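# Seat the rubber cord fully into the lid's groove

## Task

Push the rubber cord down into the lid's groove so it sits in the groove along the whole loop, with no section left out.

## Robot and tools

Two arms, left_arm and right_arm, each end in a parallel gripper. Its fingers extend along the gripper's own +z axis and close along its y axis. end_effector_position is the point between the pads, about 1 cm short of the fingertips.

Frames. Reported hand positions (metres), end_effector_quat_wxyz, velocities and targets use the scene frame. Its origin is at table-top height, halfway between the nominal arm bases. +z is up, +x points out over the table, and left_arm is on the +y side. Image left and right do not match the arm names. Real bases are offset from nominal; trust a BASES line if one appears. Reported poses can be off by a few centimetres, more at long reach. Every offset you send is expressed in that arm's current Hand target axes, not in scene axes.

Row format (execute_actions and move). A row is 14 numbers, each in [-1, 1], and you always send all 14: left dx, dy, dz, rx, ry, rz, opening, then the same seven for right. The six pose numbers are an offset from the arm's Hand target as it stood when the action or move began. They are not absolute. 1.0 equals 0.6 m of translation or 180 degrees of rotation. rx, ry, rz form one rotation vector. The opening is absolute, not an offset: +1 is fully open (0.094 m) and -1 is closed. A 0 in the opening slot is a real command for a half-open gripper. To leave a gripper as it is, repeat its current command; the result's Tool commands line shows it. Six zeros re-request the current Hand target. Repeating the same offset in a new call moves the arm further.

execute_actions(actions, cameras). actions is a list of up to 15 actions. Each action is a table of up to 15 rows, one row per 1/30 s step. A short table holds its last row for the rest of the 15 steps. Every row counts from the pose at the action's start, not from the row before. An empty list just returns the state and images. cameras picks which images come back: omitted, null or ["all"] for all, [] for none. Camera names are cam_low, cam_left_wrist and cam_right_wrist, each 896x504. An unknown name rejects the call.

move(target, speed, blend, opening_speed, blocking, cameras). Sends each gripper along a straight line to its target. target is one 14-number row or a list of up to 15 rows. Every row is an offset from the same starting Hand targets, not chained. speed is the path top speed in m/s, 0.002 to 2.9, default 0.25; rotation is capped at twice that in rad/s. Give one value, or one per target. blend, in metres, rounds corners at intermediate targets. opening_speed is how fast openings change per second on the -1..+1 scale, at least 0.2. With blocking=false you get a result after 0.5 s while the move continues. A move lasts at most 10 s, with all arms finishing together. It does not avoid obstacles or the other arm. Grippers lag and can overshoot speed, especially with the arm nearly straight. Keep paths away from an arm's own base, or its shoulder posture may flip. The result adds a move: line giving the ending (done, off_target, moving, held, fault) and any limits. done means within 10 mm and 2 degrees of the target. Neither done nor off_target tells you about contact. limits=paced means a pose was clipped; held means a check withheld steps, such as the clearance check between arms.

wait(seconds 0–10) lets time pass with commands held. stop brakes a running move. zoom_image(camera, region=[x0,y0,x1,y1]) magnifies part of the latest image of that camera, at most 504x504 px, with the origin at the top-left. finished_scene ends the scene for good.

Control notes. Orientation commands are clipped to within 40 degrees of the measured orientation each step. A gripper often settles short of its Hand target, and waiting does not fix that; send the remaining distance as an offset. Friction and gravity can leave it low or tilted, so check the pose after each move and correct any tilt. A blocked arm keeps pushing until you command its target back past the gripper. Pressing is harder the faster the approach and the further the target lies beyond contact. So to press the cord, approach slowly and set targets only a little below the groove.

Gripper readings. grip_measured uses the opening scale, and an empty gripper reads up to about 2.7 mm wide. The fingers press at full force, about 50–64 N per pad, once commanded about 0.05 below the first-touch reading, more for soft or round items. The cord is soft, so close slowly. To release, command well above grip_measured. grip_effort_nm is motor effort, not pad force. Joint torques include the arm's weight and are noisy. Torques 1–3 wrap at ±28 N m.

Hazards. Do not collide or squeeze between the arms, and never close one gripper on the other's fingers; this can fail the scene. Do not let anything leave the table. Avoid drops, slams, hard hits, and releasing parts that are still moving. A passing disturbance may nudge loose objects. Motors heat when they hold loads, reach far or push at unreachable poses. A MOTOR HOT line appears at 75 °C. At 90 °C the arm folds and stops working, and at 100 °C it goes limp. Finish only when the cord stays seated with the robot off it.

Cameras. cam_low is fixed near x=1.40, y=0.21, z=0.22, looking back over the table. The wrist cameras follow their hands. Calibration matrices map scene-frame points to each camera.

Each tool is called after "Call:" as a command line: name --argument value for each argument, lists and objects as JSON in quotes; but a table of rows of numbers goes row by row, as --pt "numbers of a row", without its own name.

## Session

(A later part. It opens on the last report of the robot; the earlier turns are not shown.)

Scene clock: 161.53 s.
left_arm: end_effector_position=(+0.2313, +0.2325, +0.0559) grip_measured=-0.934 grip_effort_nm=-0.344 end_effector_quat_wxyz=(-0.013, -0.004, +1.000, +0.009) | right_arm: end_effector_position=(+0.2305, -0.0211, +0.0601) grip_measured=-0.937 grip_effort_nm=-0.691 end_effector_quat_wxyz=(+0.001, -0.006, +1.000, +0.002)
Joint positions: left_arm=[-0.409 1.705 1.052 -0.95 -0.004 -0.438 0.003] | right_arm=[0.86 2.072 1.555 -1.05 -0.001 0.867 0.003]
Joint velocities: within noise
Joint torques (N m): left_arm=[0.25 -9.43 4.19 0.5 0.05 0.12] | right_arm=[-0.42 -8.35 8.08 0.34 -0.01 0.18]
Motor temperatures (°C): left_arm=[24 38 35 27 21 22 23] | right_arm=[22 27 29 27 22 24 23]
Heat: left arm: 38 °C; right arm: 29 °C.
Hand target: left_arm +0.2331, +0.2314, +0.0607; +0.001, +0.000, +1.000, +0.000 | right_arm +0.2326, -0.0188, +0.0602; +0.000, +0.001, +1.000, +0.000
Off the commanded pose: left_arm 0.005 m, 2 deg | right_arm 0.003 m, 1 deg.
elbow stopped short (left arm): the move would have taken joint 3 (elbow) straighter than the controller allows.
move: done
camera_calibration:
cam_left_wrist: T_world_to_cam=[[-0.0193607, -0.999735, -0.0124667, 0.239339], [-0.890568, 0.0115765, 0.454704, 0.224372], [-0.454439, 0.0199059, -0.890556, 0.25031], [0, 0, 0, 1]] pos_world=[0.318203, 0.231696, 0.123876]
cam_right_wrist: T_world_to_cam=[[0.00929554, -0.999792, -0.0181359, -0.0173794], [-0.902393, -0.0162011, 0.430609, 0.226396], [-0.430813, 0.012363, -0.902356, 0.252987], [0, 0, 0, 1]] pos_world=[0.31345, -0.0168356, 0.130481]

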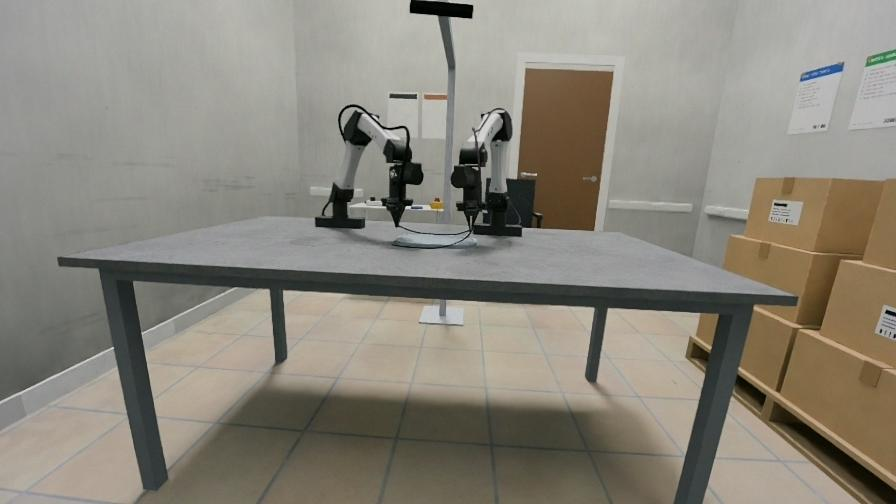

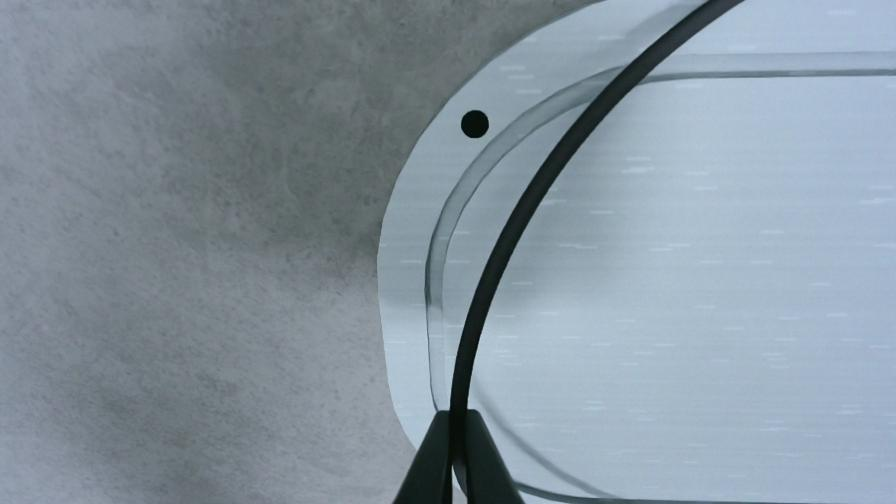

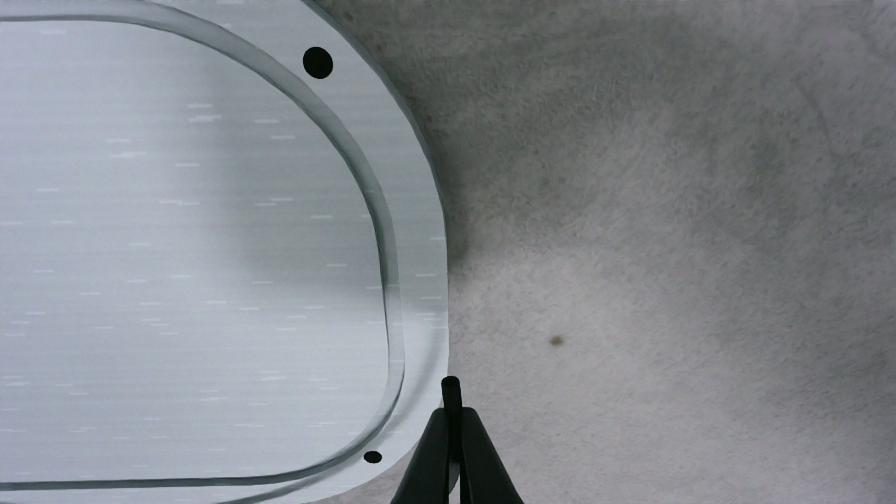

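Call:
move --target '[-0.006,0.010,0.035,0,0,0,-0.94,-0.031,0.037,0.042,0,0,0,-0.94]' --speed 0.1 --cameras '["cam_left_wrist","cam_right_wrist"]'

Scene clock: 184.73 s.
left_arm: end_effector_position=(+0.2371, +0.2364, +0.0445) grip_measured=-0.934 grip_effort_nm=-0.344 end_effector_quat_wxyz=(+0.003, -0.002, +1.000, +0.001) | right_arm: end_effector_position=(+0.2464, -0.0020, +0.0348) grip_measured=-0.937 grip_effort_nm=-0.515 end_effector_quat_wxyz=(-0.005, -0.005, +1.000, -0.005)
Joint positions: left_arm=[-0.388 1.705 1.003 -0.865 -0.004 -0.412 0.003] | right_arm=[0.86 2.213 1.674 -1.047 -0.001 0.868 0.003]
Joint velocities: within noise
Joint torques (N m): left_arm=[0.47 -5.93 4.16 0.64 0.08 0.1] | right_arm=[-0.38 -9.48 7.92 0.44 -0.01 0.16]
Motor temperatures (°C): left_arm=[24 34 32 27 21 22 23] | right_arm=[22 29 30 26 22 24 23]
Heat: left arm: 34 °C; right arm: 30 °C.
Hand target: left_arm +0.2367, +0.2375, +0.0397; +0.001, +0.000, +1.000, +0.000 | right_arm +0.2512, +0.0033, +0.0349; +0.000, +0.001, +1.000, +0.000
Off the commanded pose: left_arm 0.005 m, 0 deg | right_arm 0.007 m, 1 deg.
move: done
camera_calibration:
cam_left_wrist: T_world_to_cam=[[-0.0233325, -0.999726, 0.0018475, 0.243462], [-0.904988, 0.0219066, 0.424874, 0.236867], [-0.424798, 0.00824141, -0.905251, 0.239073], [0, 0, 0, 1]] pos_world=[0.3216, 0.236236, 0.115333]
cam_right_wrist: T_world_to_cam=[[0.00836529, -0.999959, -0.00358006, 0.000815727], [-0.897111, -0.00908633, 0.441712, 0.250291], [-0.441727, -0.000483339, -0.89715, 0.239187], [0, 0, 0, 1]] pos_world=[0.330187, 0.00320553, 0.104033]
Images, in order (width x height): cam_left_wrist 896x504, cam_right_wrist 896x504.

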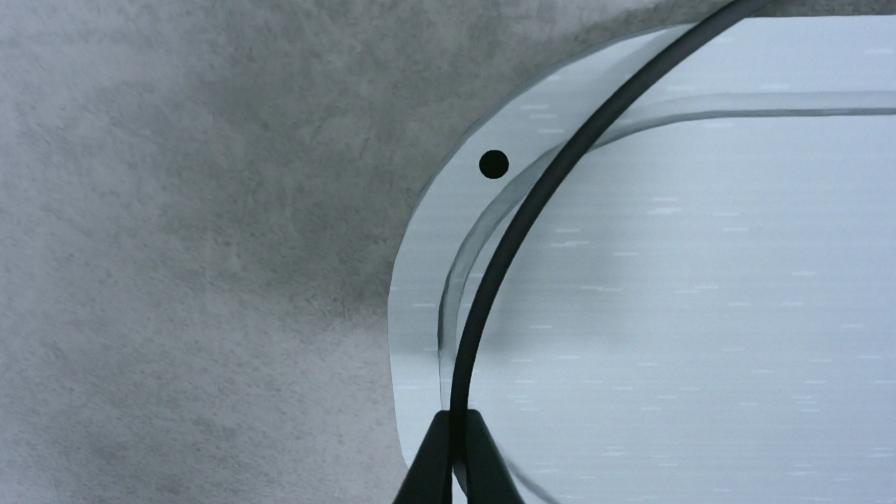

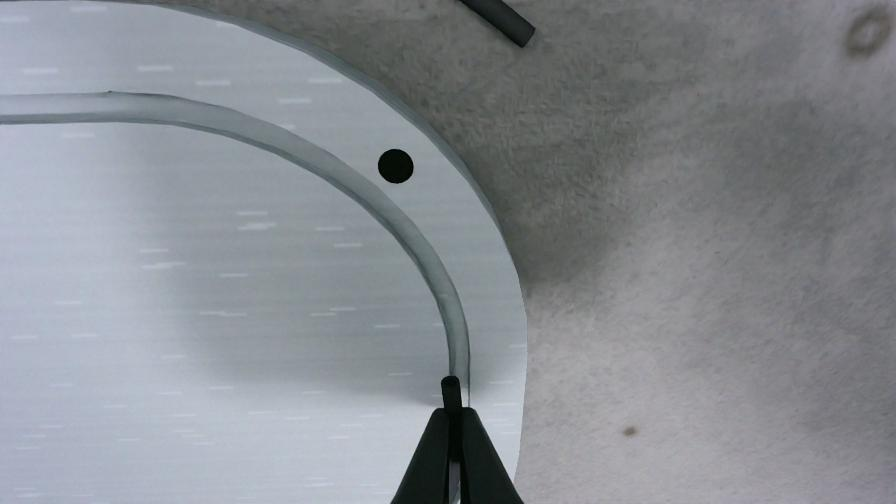

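Call:
move --target '[0,0.0035,0.020,0,0,0,-0.94,0,-0.005,0.010,0,0,0,-0.94]' --speed 0.1 --cameras '["cam_left_wrist","cam_right_wrist"]'

Scene clock: 192.20 s.
left_arm: end_effector_position=(+0.2372, +0.2384, +0.0331) grip_measured=-0.934 grip_effort_nm=-0.344 end_effector_quat_wxyz=(+0.004, -0.002, +1.000, +0.001) | right_arm: end_effector_position=(+0.2495, +0.0017, +0.0347) grip_measured=-0.939 grip_effort_nm=-0.725 end_effector_quat_wxyz=(+0.001, -0.005, +1.000, +0.002)
Joint positions: left_arm=[-0.382 1.722 0.973 -0.815 -0.004 -0.405 0.003] | right_arm=[0.86 2.213 1.674 -1.027 -0.001 0.868 0.003]
Joint velocities: left_arm=[within noise] | right_arm=[0.012 -0.017 -0.002 0.007 0.007 -0.081 -0.005]
Joint torques (N m): left_arm=[0.43 -5.5 4.01 0.6 0.06 0.16] | right_arm=[-0.83 -9.55 5.74 0.56 0 0.11]
Motor temperatures (°C): left_arm=[24 33 32 27 21 22 23] | right_arm=[22 30 30 26 22 24 23]
Heat: left arm: 33 °C; right arm: 30 °C.
Hand target: left_arm +0.2367, +0.2396, +0.0276; +0.001, +0.000, +1.000, +0.000 | right_arm +0.2512, +0.0003, +0.0289; +0.000, +0.001, +1.000, +0.000
Off the commanded pose: left_arm 0.006 m, 0 deg | right_arm 0.006 m, 1 deg.
move: done
camera_calibration:
cam_left_wrist: T_world_to_cam=[[-0.0237472, -0.999715, 0.00234476, 0.245564], [-0.905542, 0.0225039, 0.42366, 0.241872], [-0.423592, 0.00793746, -0.905818, 0.228613], [0, 0, 0, 1]] pos_world=[0.321696, 0.238237, 0.104035]
cam_right_wrist: T_world_to_cam=[[0.00849872, -0.999794, -0.0184121, 0.00497185], [-0.902502, -0.015598, 0.430404, 0.254812], [-0.430603, 0.0129591, -0.902448, 0.237867], [0, 0, 0, 1]] pos_world=[0.332352, 0.00586283, 0.105082]
Images, in order (width x height): cam_left_wrist 896x504, cam_right_wrist 896x504.

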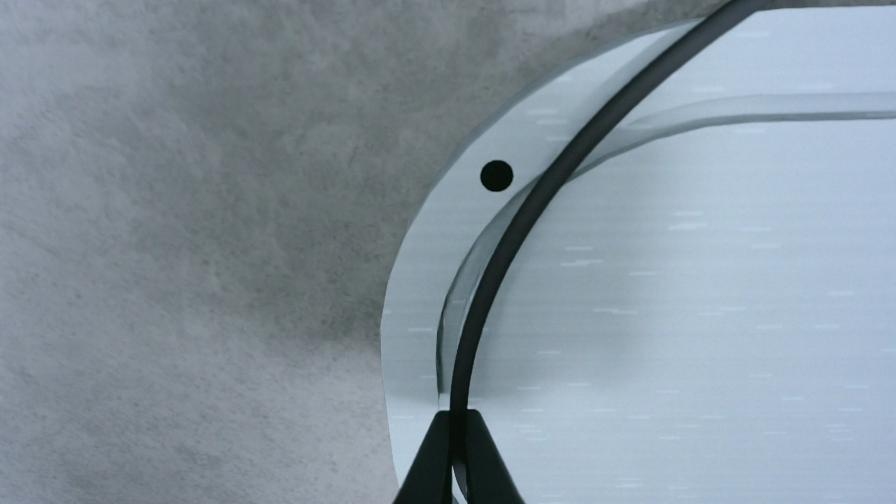

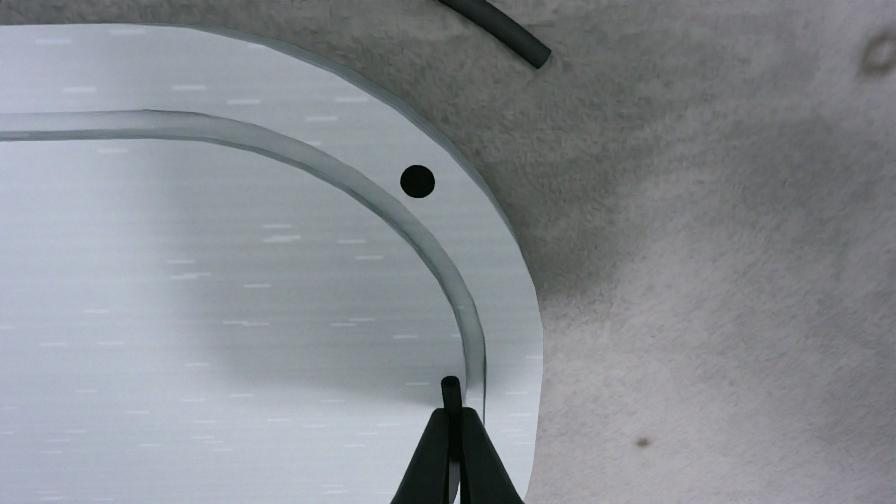

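Call:
zoom_image --camera "cam_right_wrist" --region '[380, 340, 540, 504]'

Call:
zoom_image --camera "cam_low" --region '[380, 200, 500, 260]'

Scaled by 3.073 from the camera's 896x504 image, which has a finer 1280x720 frame.

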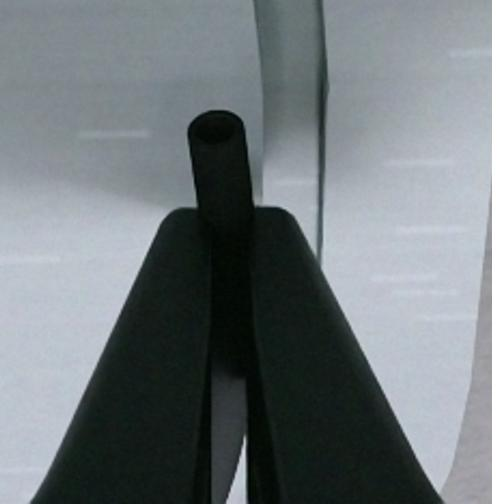

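This scene's latest camera images include none from cam_low. They are from: cam_left_wrist, cam_right_wrist. cam_low's image comes with the result of a call that names it in "cameras".

Call:
move --target '[0,0.003,0.007,0,0,0,-0.94,0,-0.0085,0.0,0,0,0,-0.94]' --speed 0.1

Call:
zoom_image --camera "cam_low" --region '[380, 200, 500, 260]'

Scene clock: 201.70 s.
left_arm: end_effector_position=(+0.2375, +0.2401, +0.0291) grip_measured=-0.934 grip_effort_nm=-0.339 end_effector_quat_wxyz=(+0.004, -0.002, +1.000, +0.001) | right_arm: end_effector_position=(+0.2475, -0.0039, +0.0289) grip_measured=-0.939 grip_effort_nm=-0.720 end_effector_quat_wxyz=(-0.004, -0.003, +1.000, -0.004)
Joint positions: left_arm=[-0.376 1.728 0.961 -0.796 -0.004 -0.399 0.003] | right_arm=[0.855 2.213 1.649 -1.018 -0.001 0.868 0.003]
Joint velocities: left_arm=[within noise] | right_arm=[0.007 0.012 -0.002 0.051 -0.007 0.007 -0.004]
Joint torques (N m): left_arm=[0.57 -5.38 3.86 0.63 0.05 0.2] | right_arm=[-0.96 -10.89 5.64 0.56 -0.02 0.02]
Motor temperatures (°C): left_arm=[24 32 32 27 21 22 23] | right_arm=[22 31 30 26 22 24 23]
Heat: left arm: 32 °C; right arm: 31 °C.
Hand target: left_arm +0.2368, +0.2413, +0.0235; +0.001, +0.000, +1.000, +0.000 | right_arm +0.2512, -0.0049, +0.0289; +0.000, +0.001, +1.000, +0.000
Off the commanded pose: left_arm 0.006 m, 1 deg | right_arm 0.004 m, 1 deg.
move: done
camera_calibration:
cam_left_wrist: T_world_to_cam=[[-0.023761, -0.999714, 0.00276534, 0.247241], [-0.905995, 0.0227027, 0.42268, 0.24386], [-0.422622, 0.00753793, -0.906275, 0.224981], [0, 0, 0, 1]] pos_world=[0.321892, 0.239938, 0.100137]
cam_right_wrist: T_world_to_cam=[[0.00337483, -0.999969, -0.0071015, 0.000271525], [-0.8984, -0.00615066, 0.439135, 0.25427], [-0.439165, 0.00489798, -0.898393, 0.233753], [0, 0, 0, 1]] pos_world=[0.331091, 0.000690529, 0.0983449]

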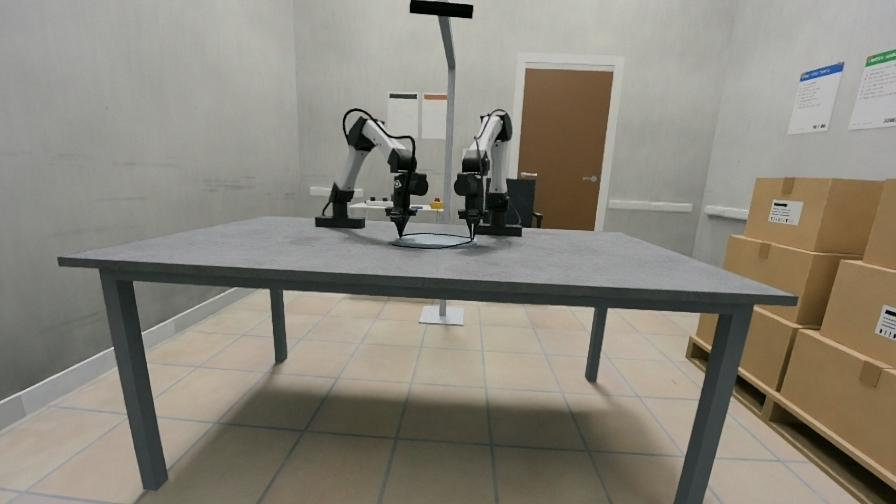

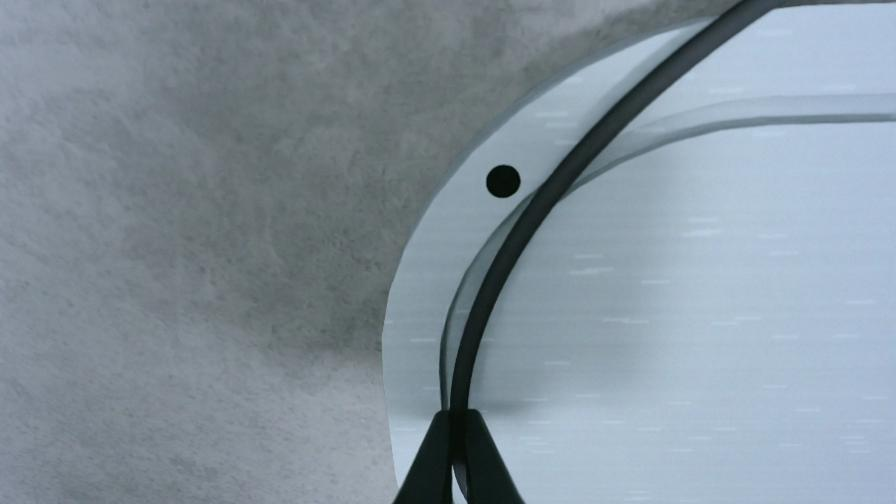

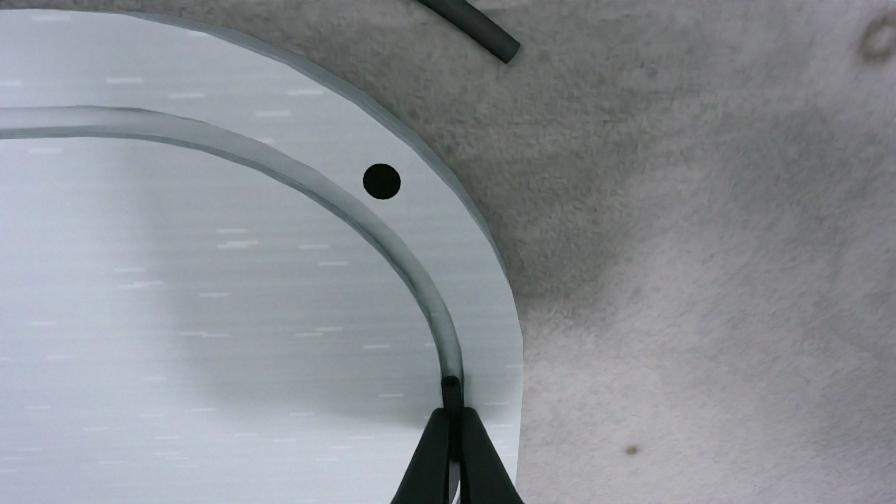

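Scaled by 4.200 from the camera's 896x504 image, which has a finer 1280x720 frame.

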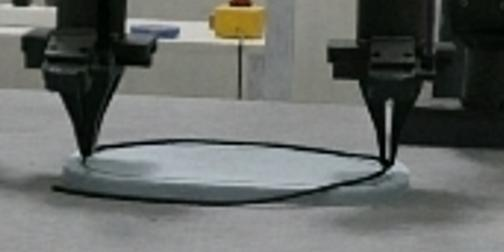

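Call:
move --target '[0,0.0035,0.009,0,0,0,-0.94,0,-0.002,0.010,0,0,0,-0.94]' --speed 0.05

Call:
zoom_image --camera "cam_low" --region '[380, 200, 500, 260]'

Call:
zoom_image --camera "cam_left_wrist" --region '[380, 340, 540, 504]'

Call:
zoom_image --camera "cam_right_wrist" --region '[380, 340, 540, 504]'

Scene clock: 207.50 s.
left_arm: end_effector_position=(+0.2374, +0.2422, +0.0236) grip_measured=-0.934 grip_effort_nm=-0.349 end_effector_quat_wxyz=(+0.004, -0.002, +1.000, +0.001) | right_arm: end_effector_position=(+0.2469, -0.0045, +0.0260) grip_measured=-0.938 grip_effort_nm=-0.515 end_effector_quat_wxyz=(-0.004, -0.003, +1.000, -0.003)
Joint positions: left_arm=[-0.369 1.737 0.947 -0.773 -0.004 -0.393 0.003] | right_arm=[0.855 2.213 1.637 -1.005 -0.001 0.868 0.003]
Joint velocities: within noise
Joint torques (N m): left_arm=[0.54 -5.63 3.95 0.63 0.08 0.13] | right_arm=[-1.18 -10.51 5.15 0.65 -0.02 0.03]
Motor temperatures (°C): left_arm=[24 31 31 27 21 22 23] | right_arm=[22 32 30 26 22 24 23]
Heat: left arm: 31 °C; right arm: 32 °C.
Hand target: left_arm +0.2367, +0.2434, +0.0181; +0.001, +0.000, +1.000, +0.000 | right_arm +0.2512, -0.0061, +0.0229; +0.000, +0.001, +1.000, +0.000
Off the commanded pose: left_arm 0.006 m, 0 deg | right_arm 0.005 m, 1 deg.
move: done
camera_calibration:
cam_left_wrist: T_world_to_cam=[[-0.023749, -0.999715, 0.00233682, 0.249391], [-0.905675, 0.0225046, 0.423375, 0.246061], [-0.423307, 0.00793833, -0.905951, 0.219984], [0, 0, 0, 1]] pos_world=[0.321895, 0.242036, 0.0945354]
cam_right_wrist: T_world_to_cam=[[0.00346774, -0.999967, -0.00736852, -0.000452167], [-0.898536, -0.0063498, 0.438853, 0.255027], [-0.438885, 0.00509905, -0.898529, 0.230898], [0, 0, 0, 1]] pos_world=[0.33049, -0.0000101443, 0.0955458]

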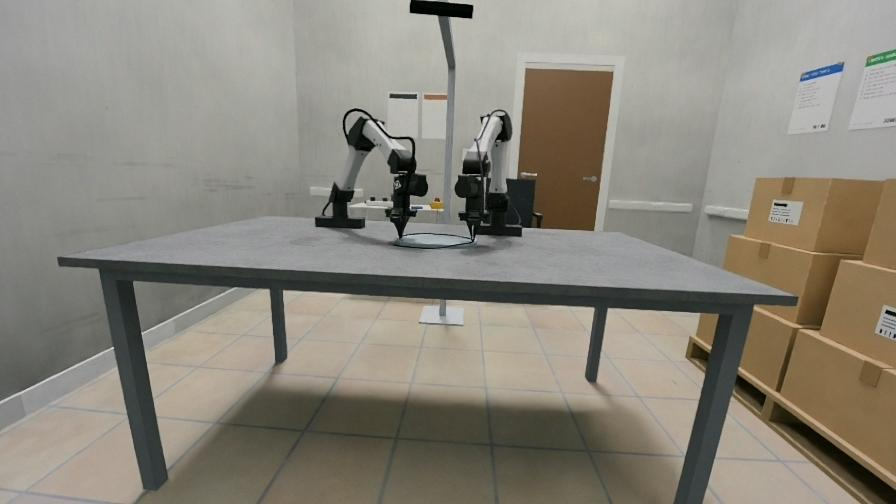

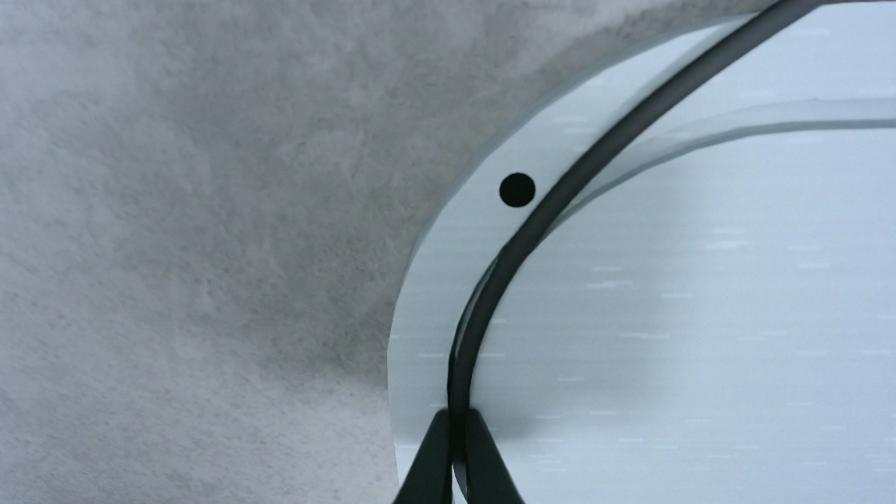

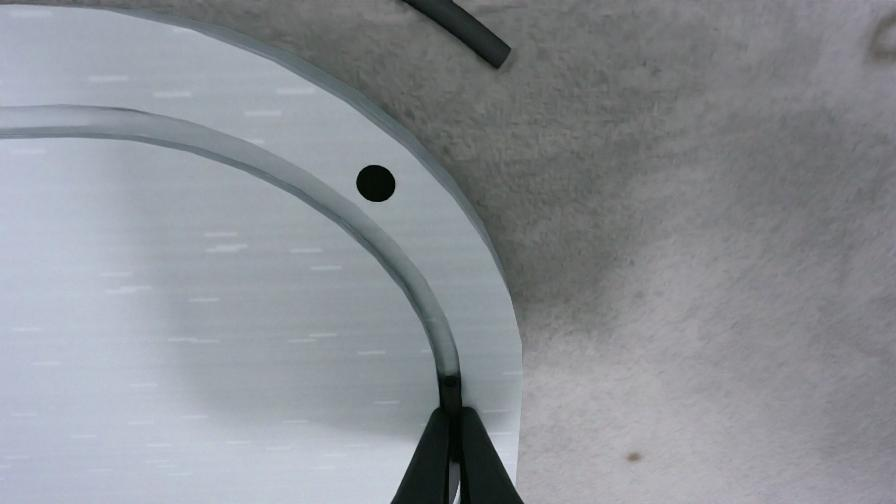

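Scaled by 4.200 from the camera's 896x504 image, which has a finer 1280x720 frame.

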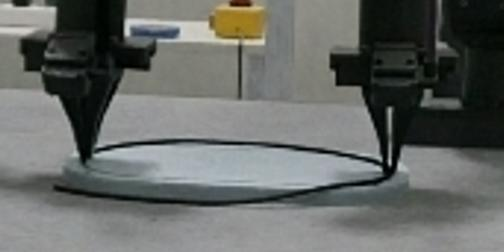

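Scaled by 3.073 from the camera's 896x504 image, which has a finer 1280x720 frame.

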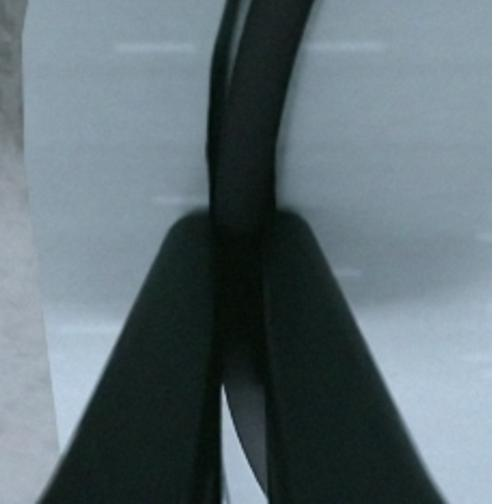

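Scaled by 3.073 from the camera's 896x504 image, which has a finer 1280x720 frame.

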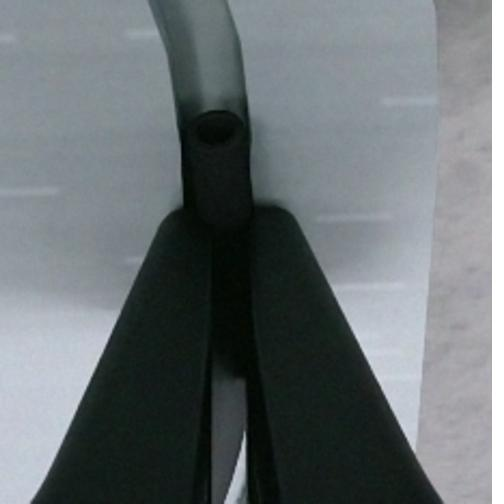

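Call:
move --target '[0,0.0,0.009,0,0,0,-0.94,0,0.0,0.010,0,0,0,-0.94]' --speed 0.04 --cameras '["cam_left_wrist","cam_right_wrist"]'

Call:
zoom_image --camera "cam_left_wrist" --region '[380, 340, 540, 504]'

Call:
zoom_image --camera "cam_right_wrist" --region '[380, 340, 540, 504]'

Scene clock: 212.37 s.
left_arm: end_effector_position=(+0.2384, +0.2418, +0.0230) grip_measured=-0.934 grip_effort_nm=-0.344 end_effector_quat_wxyz=(+0.006, -0.002, +1.000, +0.000) | right_arm: end_effector_position=(+0.2469, -0.0046, +0.0254) grip_measured=-0.938 grip_effort_nm=-0.706 end_effector_quat_wxyz=(-0.004, -0.003, +1.000, -0.003)
Joint positions: left_arm=[-0.369 1.738 0.945 -0.767 -0.004 -0.392 0.003] | right_arm=[0.855 2.213 1.635 -1.003 -0.001 0.868 0.003]
Joint velocities: left_arm=[within noise] | right_arm=[0.007 -0.002 -0.007 0.022 -0.022 0.051 -0.004]
Joint torques (N m): left_arm=[0.5 -4.63 3.21 0.82 0.02 0.15] | right_arm=[-1.16 -9.78 4.38 0.83 -0.01 0.04]
Motor temperatures (°C): left_arm=[24 31 31 27 21 22 23] | right_arm=[22 33 29 26 22 24 23]
Heat: left arm: 31 °C; right arm: 33 °C.
Hand target: left_arm +0.2367, +0.2434, +0.0127; +0.001, +0.000, +1.000, +0.000 | right_arm +0.2512, -0.0060, +0.0169; +0.000, +0.001, +1.000, +0.000
Off the commanded pose: left_arm 0.011 m, 1 deg | right_arm 0.010 m, 1 deg.
move: off_target (left_arm)
camera_calibration:
cam_left_wrist: T_world_to_cam=[[-0.0242007, -0.9997, 0.003886, 0.249108], [-0.907333, 0.0235964, 0.41975, 0.247385], [-0.419715, 0.00663235, -0.907632, 0.219417], [0, 0, 0, 1]] pos_world=[0.322582, 0.241741, 0.094342]
cam_right_wrist: T_world_to_cam=[[0.00342523, -0.999965, -0.00768091, -0.00051346], [-0.898654, -0.00644725, 0.438611, 0.255261], [-0.438645, 0.00540014, -0.898644, 0.230248], [0, 0, 0, 1]] pos_world=[0.33039, -0.00011108, 0.0949469]
Images, in order (width x height): cam_left_wrist 896x504, cam_right_wrist 896x504.

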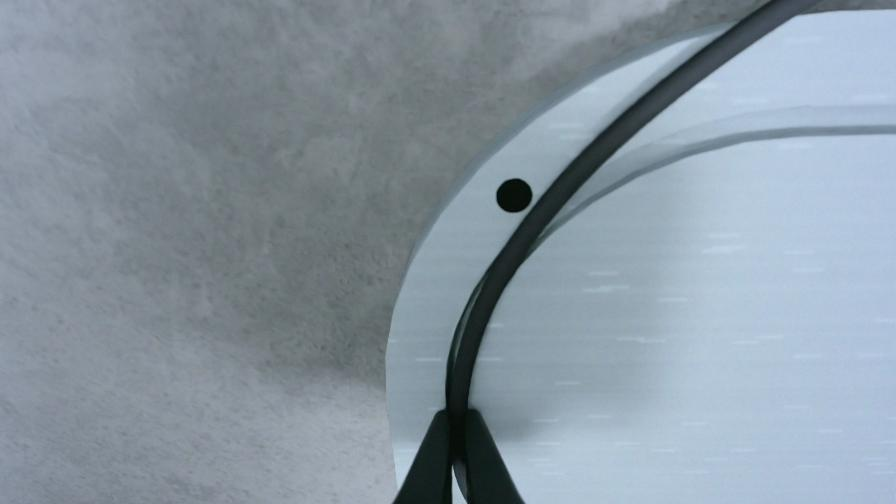

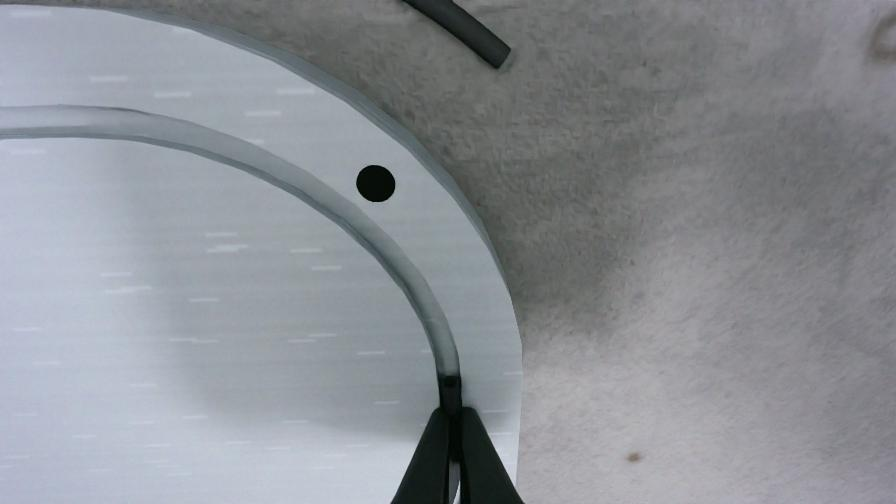

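Scaled by 3.073 from the camera's 896x504 image, which has a finer 1280x720 frame.

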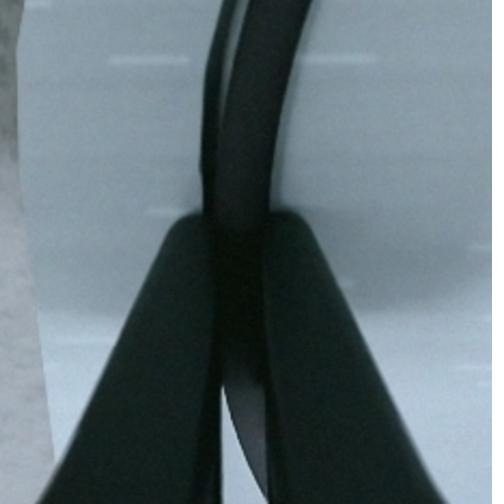

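Scaled by 3.073 from the camera's 896x504 image, which has a finer 1280x720 frame.

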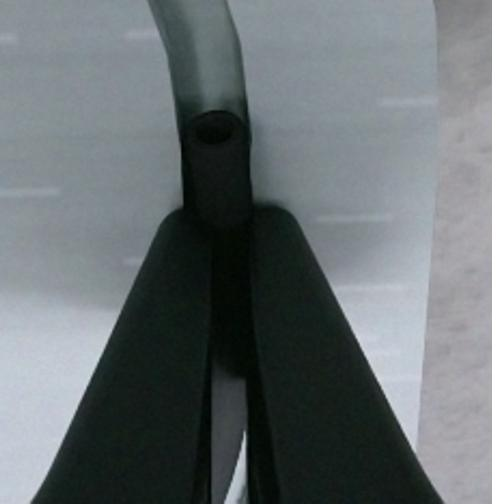

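Call:
move --pt "0 0.003 -0.004 0 0 0 -0.94 0 0.0 -0.006 0 0 0 -0.94" --pt "0 0.003 -0.004 0 0 0 -0.94 0 0.0 -0.006 0 0 0 -0.75" --pt "0 0.003 -0.004 0 0 0 -0.94 0 0.0 -0.035 0 0 0 -0.75" --speed 0.05 --cameras '["cam_left_wrist","cam_right_wrist"]'

Call:
zoom_image --camera "cam_right_wrist" --region '[360, 300, 560, 504]'

Scene clock: 226.60 s.
left_arm: end_effector_position=(+0.2385, +0.2420, +0.0230) grip_measured=-0.934 grip_effort_nm=-0.339 end_effector_quat_wxyz=(+0.005, -0.002, +1.000, -0.003) | right_arm: end_effector_position=(+0.2465, -0.0075, +0.0263) grip_measured=-0.753 grip_effort_nm=0.149 end_effector_quat_wxyz=(-0.006, -0.001, +1.000, -0.008)
Joint positions: left_arm=[-0.364 1.738 0.945 -0.767 0.002 -0.387 0.003] | right_arm=[0.852 2.212 1.638 -1.017 0 0.868 0.012]
Joint velocities: within noise
Joint torques (N m): left_arm=[0.66 -5.55 3.48 0.71 0 0.1] | right_arm=[-0.92 -12.15 7.56 0.16 -0.02 0.04]
Motor temperatures (°C): left_arm=[24 29 30 27 21 22 23] | right_arm=[22 33 29 26 22 24 23]
Heat: left arm: 30 °C; right arm: 33 °C.
Hand target: left_arm +0.2368, +0.2453, +0.0151; +0.001, +0.000, +1.000, +0.000 | right_arm +0.2512, -0.0060, +0.0380; +0.000, +0.001, +1.000, +0.000
Off the commanded pose: left_arm 0.009 m, 1 deg | right_arm 0.013 m, 1 deg.
move: off_target (right_arm)
camera_calibration:
cam_left_wrist: T_world_to_cam=[[-0.0249858, -0.999643, 0.00951464, 0.24934], [-0.906327, 0.0266675, 0.421734, 0.246393], [-0.421837, 0.00191397, -0.90667, 0.22105], [0, 0, 0, 1]] pos_world=[0.32279, 0.242258, 0.0941345]
cam_right_wrist: T_world_to_cam=[[0.000409243, -0.999999, 0.00152101, -0.00286834], [-0.896103, 0.00030837, 0.443846, 0.253735], [-0.443846, -0.00154462, -0.896102, 0.232153], [0, 0, 0, 1]] pos_world=[0.330414, -0.00258799, 0.095418]
Images, in order (width x height): cam_left_wrist 896x504, cam_right_wrist 896x504.

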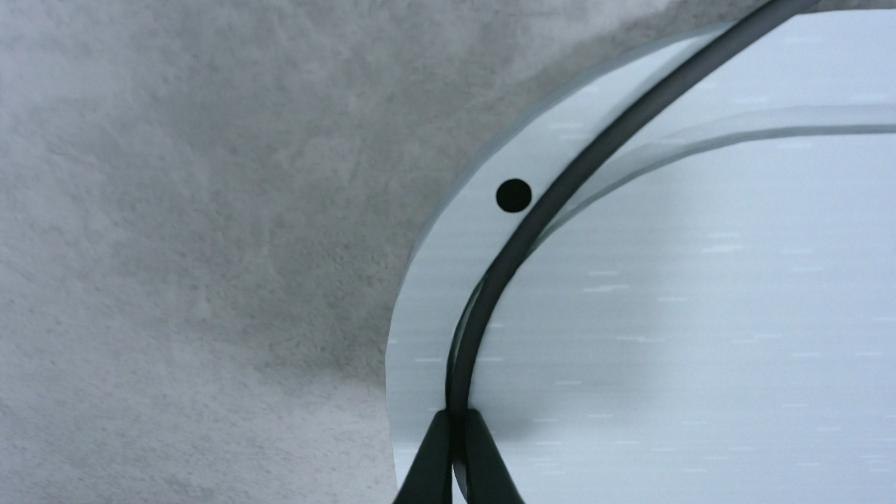

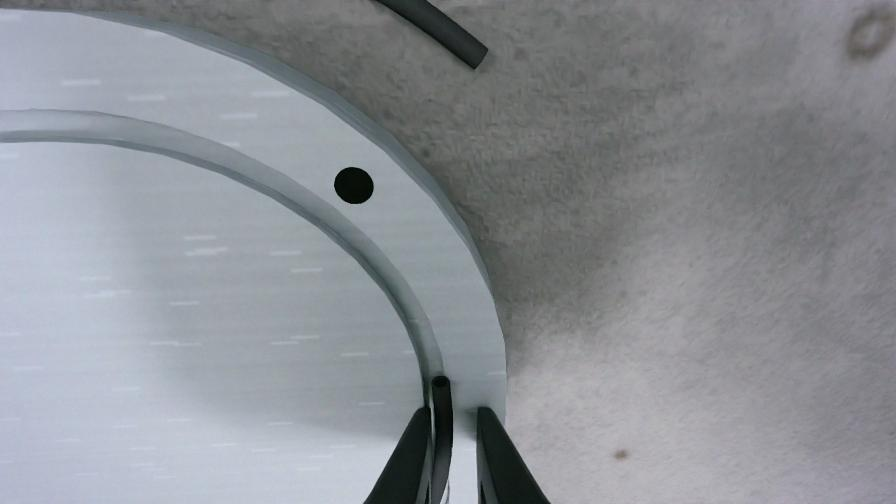

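Scaled by 2.471 from the camera's 896x504 image, which has a finer 1280x720 frame.

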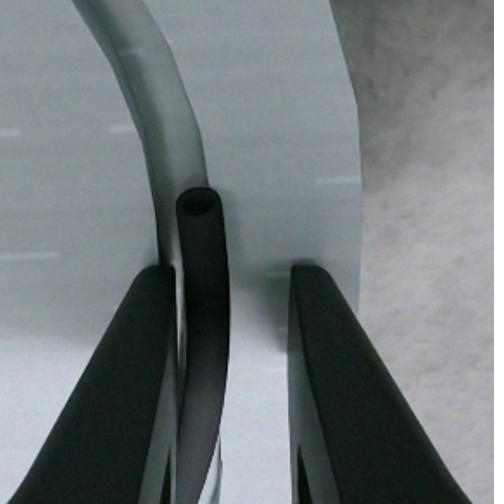

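Call:
move --target '[0,0,0,0,0,0,-0.94,0,0,0,0,0,0,-0.75]' --cameras '["cam_right_wrist"]'

Scene clock: 231.37 s.
left_arm: end_effector_position=(+0.2385, +0.2420, +0.0230) grip_measured=-0.934 grip_effort_nm=-0.344 end_effector_quat_wxyz=(+0.005, -0.001, +1.000, -0.003) | right_arm: end_effector_position=(+0.2465, -0.0075, +0.0263) grip_measured=-0.753 grip_effort_nm=0.139 end_effector_quat_wxyz=(-0.006, -0.001, +1.000, -0.008)
Joint positions: left_arm=[-0.364 1.738 0.945 -0.767 0.002 -0.386 0.003] | right_arm=[0.852 2.212 1.638 -1.017 0 0.868 0.012]
Joint velocities: within noise
Joint torques (N m): left_arm=[0.72 -5.41 3.45 0.71 0.03 0.21] | right_arm=[-0.88 -12.25 7.54 0.17 -0.03 0.01]
Motor temperatures (°C): left_arm=[24 29 30 27 21 22 23] | right_arm=[22 34 29 26 22 24 23]
Heat: left arm: 30 °C; right arm: 34 °C.
Hand target: left_arm +0.2368, +0.2453, +0.0151; +0.001, +0.000, +1.000, +0.000 | right_arm +0.2512, -0.0060, +0.0380; +0.000, +0.001, +1.000, +0.000
Off the commanded pose: left_arm 0.009 m, 1 deg | right_arm 0.013 m, 1 deg.
move: off_target (right_arm)
camera_calibration:
cam_right_wrist: T_world_to_cam=[[0.000409243, -0.999999, 0.00152101, -0.00286834], [-0.896103, 0.00030837, 0.443846, 0.253735], [-0.443846, -0.00154462, -0.896102, 0.232153], [0, 0, 0, 1]] pos_world=[0.330414, -0.00258799, 0.095418]
Images, in order (width x height): cam_right_wrist 896x504.

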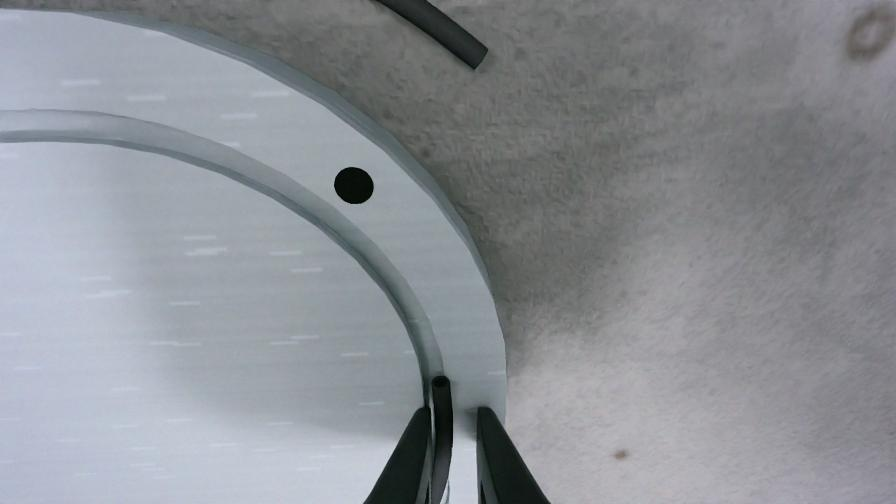

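Call:
move --pt "0 0 0 0 0 0 -0.94 0 0 -0.037 0 0 0 -0.75" --pt "0 0 0 0 0 0 -0.94 0 -0.001 0.021 0 0 0 -0.75" --cameras '["cam_right_wrist"]' --speed 0.06

Call:
zoom_image --camera "cam_right_wrist" --region '[360, 300, 560, 504]'

Scene clock: 238.97 s.
left_arm: end_effector_position=(+0.2385, +0.2420, +0.0230) grip_measured=-0.934 grip_effort_nm=-0.344 end_effector_quat_wxyz=(+0.005, -0.001, +1.000, -0.003) | right_arm: end_effector_position=(+0.2460, -0.0081, +0.0263) grip_measured=-0.753 grip_effort_nm=0.139 end_effector_quat_wxyz=(-0.007, -0.001, +1.000, -0.009)
Joint positions: left_arm=[-0.364 1.738 0.945 -0.767 0.002 -0.386 0.003] | right_arm=[0.852 2.211 1.636 -1.018 0 0.868 0.012]
Joint velocities: within noise
Joint torques (N m): left_arm=[0.61 -5.27 3.59 0.73 0.04 0.19] | right_arm=[-1.01 -10.77 5.42 0.7 -0.01 0.04]
Motor temperatures (°C): left_arm=[24 29 30 27 21 22 23] | right_arm=[22 35 30 25 22 24 23]
Heat: left arm: 30 °C; right arm: 35 °C.
Hand target: left_arm +0.2368, +0.2453, +0.0151; +0.001, +0.000, +1.000, +0.000 | right_arm +0.2512, -0.0065, +0.0254; +0.000, +0.001, +1.000, +0.000
Off the commanded pose: left_arm 0.009 m, 1 deg | right_arm 0.005 m, 1 deg.
move: done
camera_calibration:
cam_right_wrist: T_world_to_cam=[[0.000373323, -0.999995, 0.00299568, -0.00349229], [-0.89561, 0.000998249, 0.444839, 0.253215], [-0.44484, -0.00284903, -0.895606, 0.232069], [0, 0, 0, 1]] pos_world=[0.330017, -0.00308387, 0.0952132]
Images, in order (width x height): cam_right_wrist 896x504.

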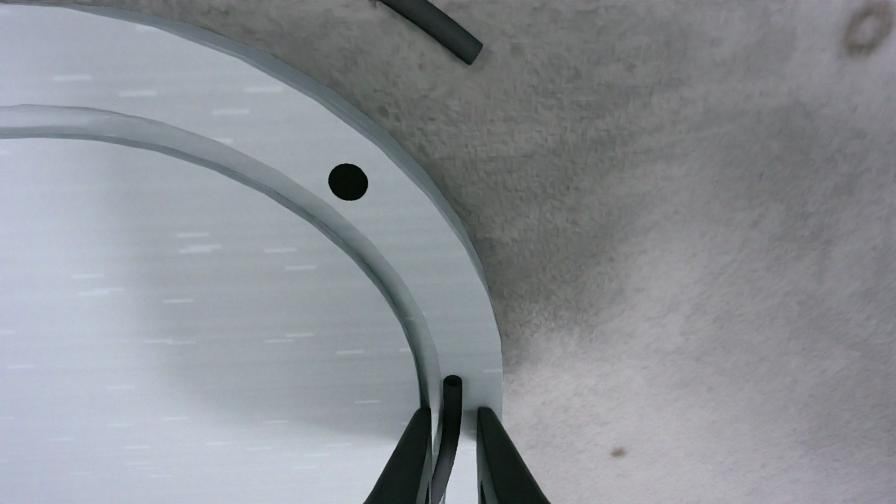

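Scaled by 2.471 from the camera's 896x504 image, which has a finer 1280x720 frame.

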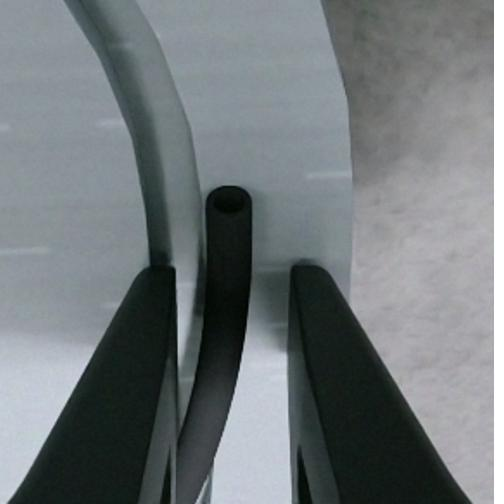

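Call:
move --target '[0,0,0,0,0,0,-0.94,0,0,-0.033,0,0,0,-0.75]' --cameras '[]' --speed 0.1

Call:
move --target '[0,0,0,0,0,0,-0.94,0,0.002,0.026,0,0,0,-0.75]' --cameras '["cam_right_wrist"]' --speed 0.06

Call:
zoom_image --camera "cam_right_wrist" --region '[360, 300, 560, 504]'

Scene clock: 245.90 s.
left_arm: end_effector_position=(+0.2385, +0.2420, +0.0230) grip_measured=-0.934 grip_effort_nm=-0.349 end_effector_quat_wxyz=(+0.005, -0.001, +1.000, -0.003) | right_arm: end_effector_position=(+0.2442, -0.0101, +0.0293) grip_measured=-0.753 grip_effort_nm=0.149 end_effector_quat_wxyz=(-0.012, -0.001, +1.000, -0.014)
Joint positions: left_arm=[-0.364 1.738 0.945 -0.767 0.002 -0.386 0.003] | right_arm=[0.852 2.211 1.648 -1.045 0 0.868 0.012]
Joint velocities: within noise
Joint torques (N m): left_arm=[0.72 -5.3 3.41 0.7 -0.04 0.12] | right_arm=[-1.01 -12.97 7.84 0.22 -0.03 0.02]
Motor temperatures (°C): left_arm=[24 28 30 27 21 22 23] | right_arm=[22 35 29 25 22 24 23]
Heat: left arm: 30 °C; right arm: 35 °C.
Hand target: left_arm +0.2368, +0.2453, +0.0151; +0.001, +0.000, +1.000, +0.000 | right_arm +0.2512, -0.0066, +0.0452; +0.000, +0.001, +1.000, +0.000
Off the commanded pose: left_arm 0.009 m, 1 deg | right_arm 0.018 m, 2 deg.
move: off_target (right_arm)
No camera images: "cameras" was empty.

Scene clock: 246.83 s.
left_arm: end_effector_position=(+0.2385, +0.2420, +0.0230) grip_measured=-0.934 grip_effort_nm=-0.339 end_effector_quat_wxyz=(+0.005, -0.001, +1.000, -0.003) | right_arm: end_effector_position=(+0.2484, -0.0052, +0.0291) grip_measured=-0.753 grip_effort_nm=0.139 end_effector_quat_wxyz=(-0.003, -0.001, +1.000, -0.004)
Joint positions: left_arm=[-0.364 1.738 0.945 -0.767 0.002 -0.386 0.003] | right_arm=[0.852 2.211 1.648 -1.019 0 0.868 0.012]
Joint velocities: within noise
Joint torques (N m): left_arm=[0.62 -5.37 3.56 0.72 -0.02 0.15] | right_arm=[-0.84 -10.93 5.64 0.53 -0.02 0.04]
Motor temperatures (°C): left_arm=[24 28 30 27 21 22 23] | right_arm=[22 35 29 25 22 24 23]
Heat: left arm: 30 °C; right arm: 35 °C.
Hand target: left_arm +0.2368, +0.2453, +0.0151; +0.001, +0.000, +1.000, +0.000 | right_arm +0.2513, -0.0053, +0.0296; +0.000, +0.001, +1.000, +0.000
Off the commanded pose: left_arm 0.009 m, 1 deg | right_arm 0.003 m, 1 deg.
move: done
camera_calibration:
cam_right_wrist: T_world_to_cam=[[0.000378424, -0.999985, -0.00549867, -0.00039109], [-0.898716, -0.00275143, 0.438523, 0.255022], [-0.438532, 0.00477579, -0.898703, 0.234201], [0, 0, 0, 1]] pos_world=[0.331897, -0.000807901, 0.0986415]
Images, in order (width x height): cam_right_wrist 896x504.

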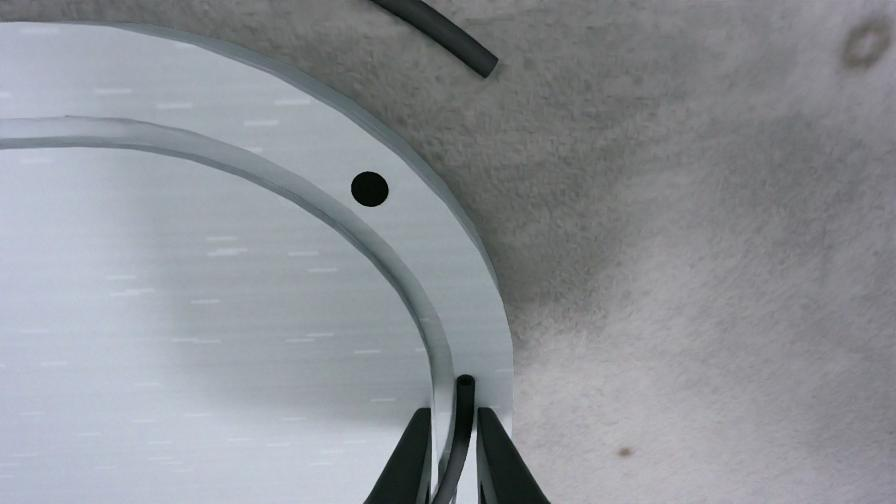

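Scaled by 2.471 from the camera's 896x504 image, which has a finer 1280x720 frame.

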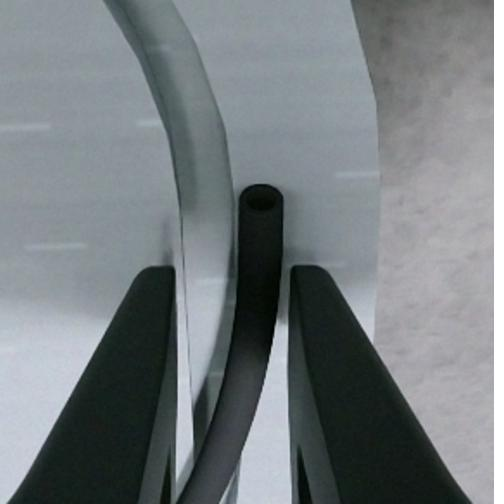

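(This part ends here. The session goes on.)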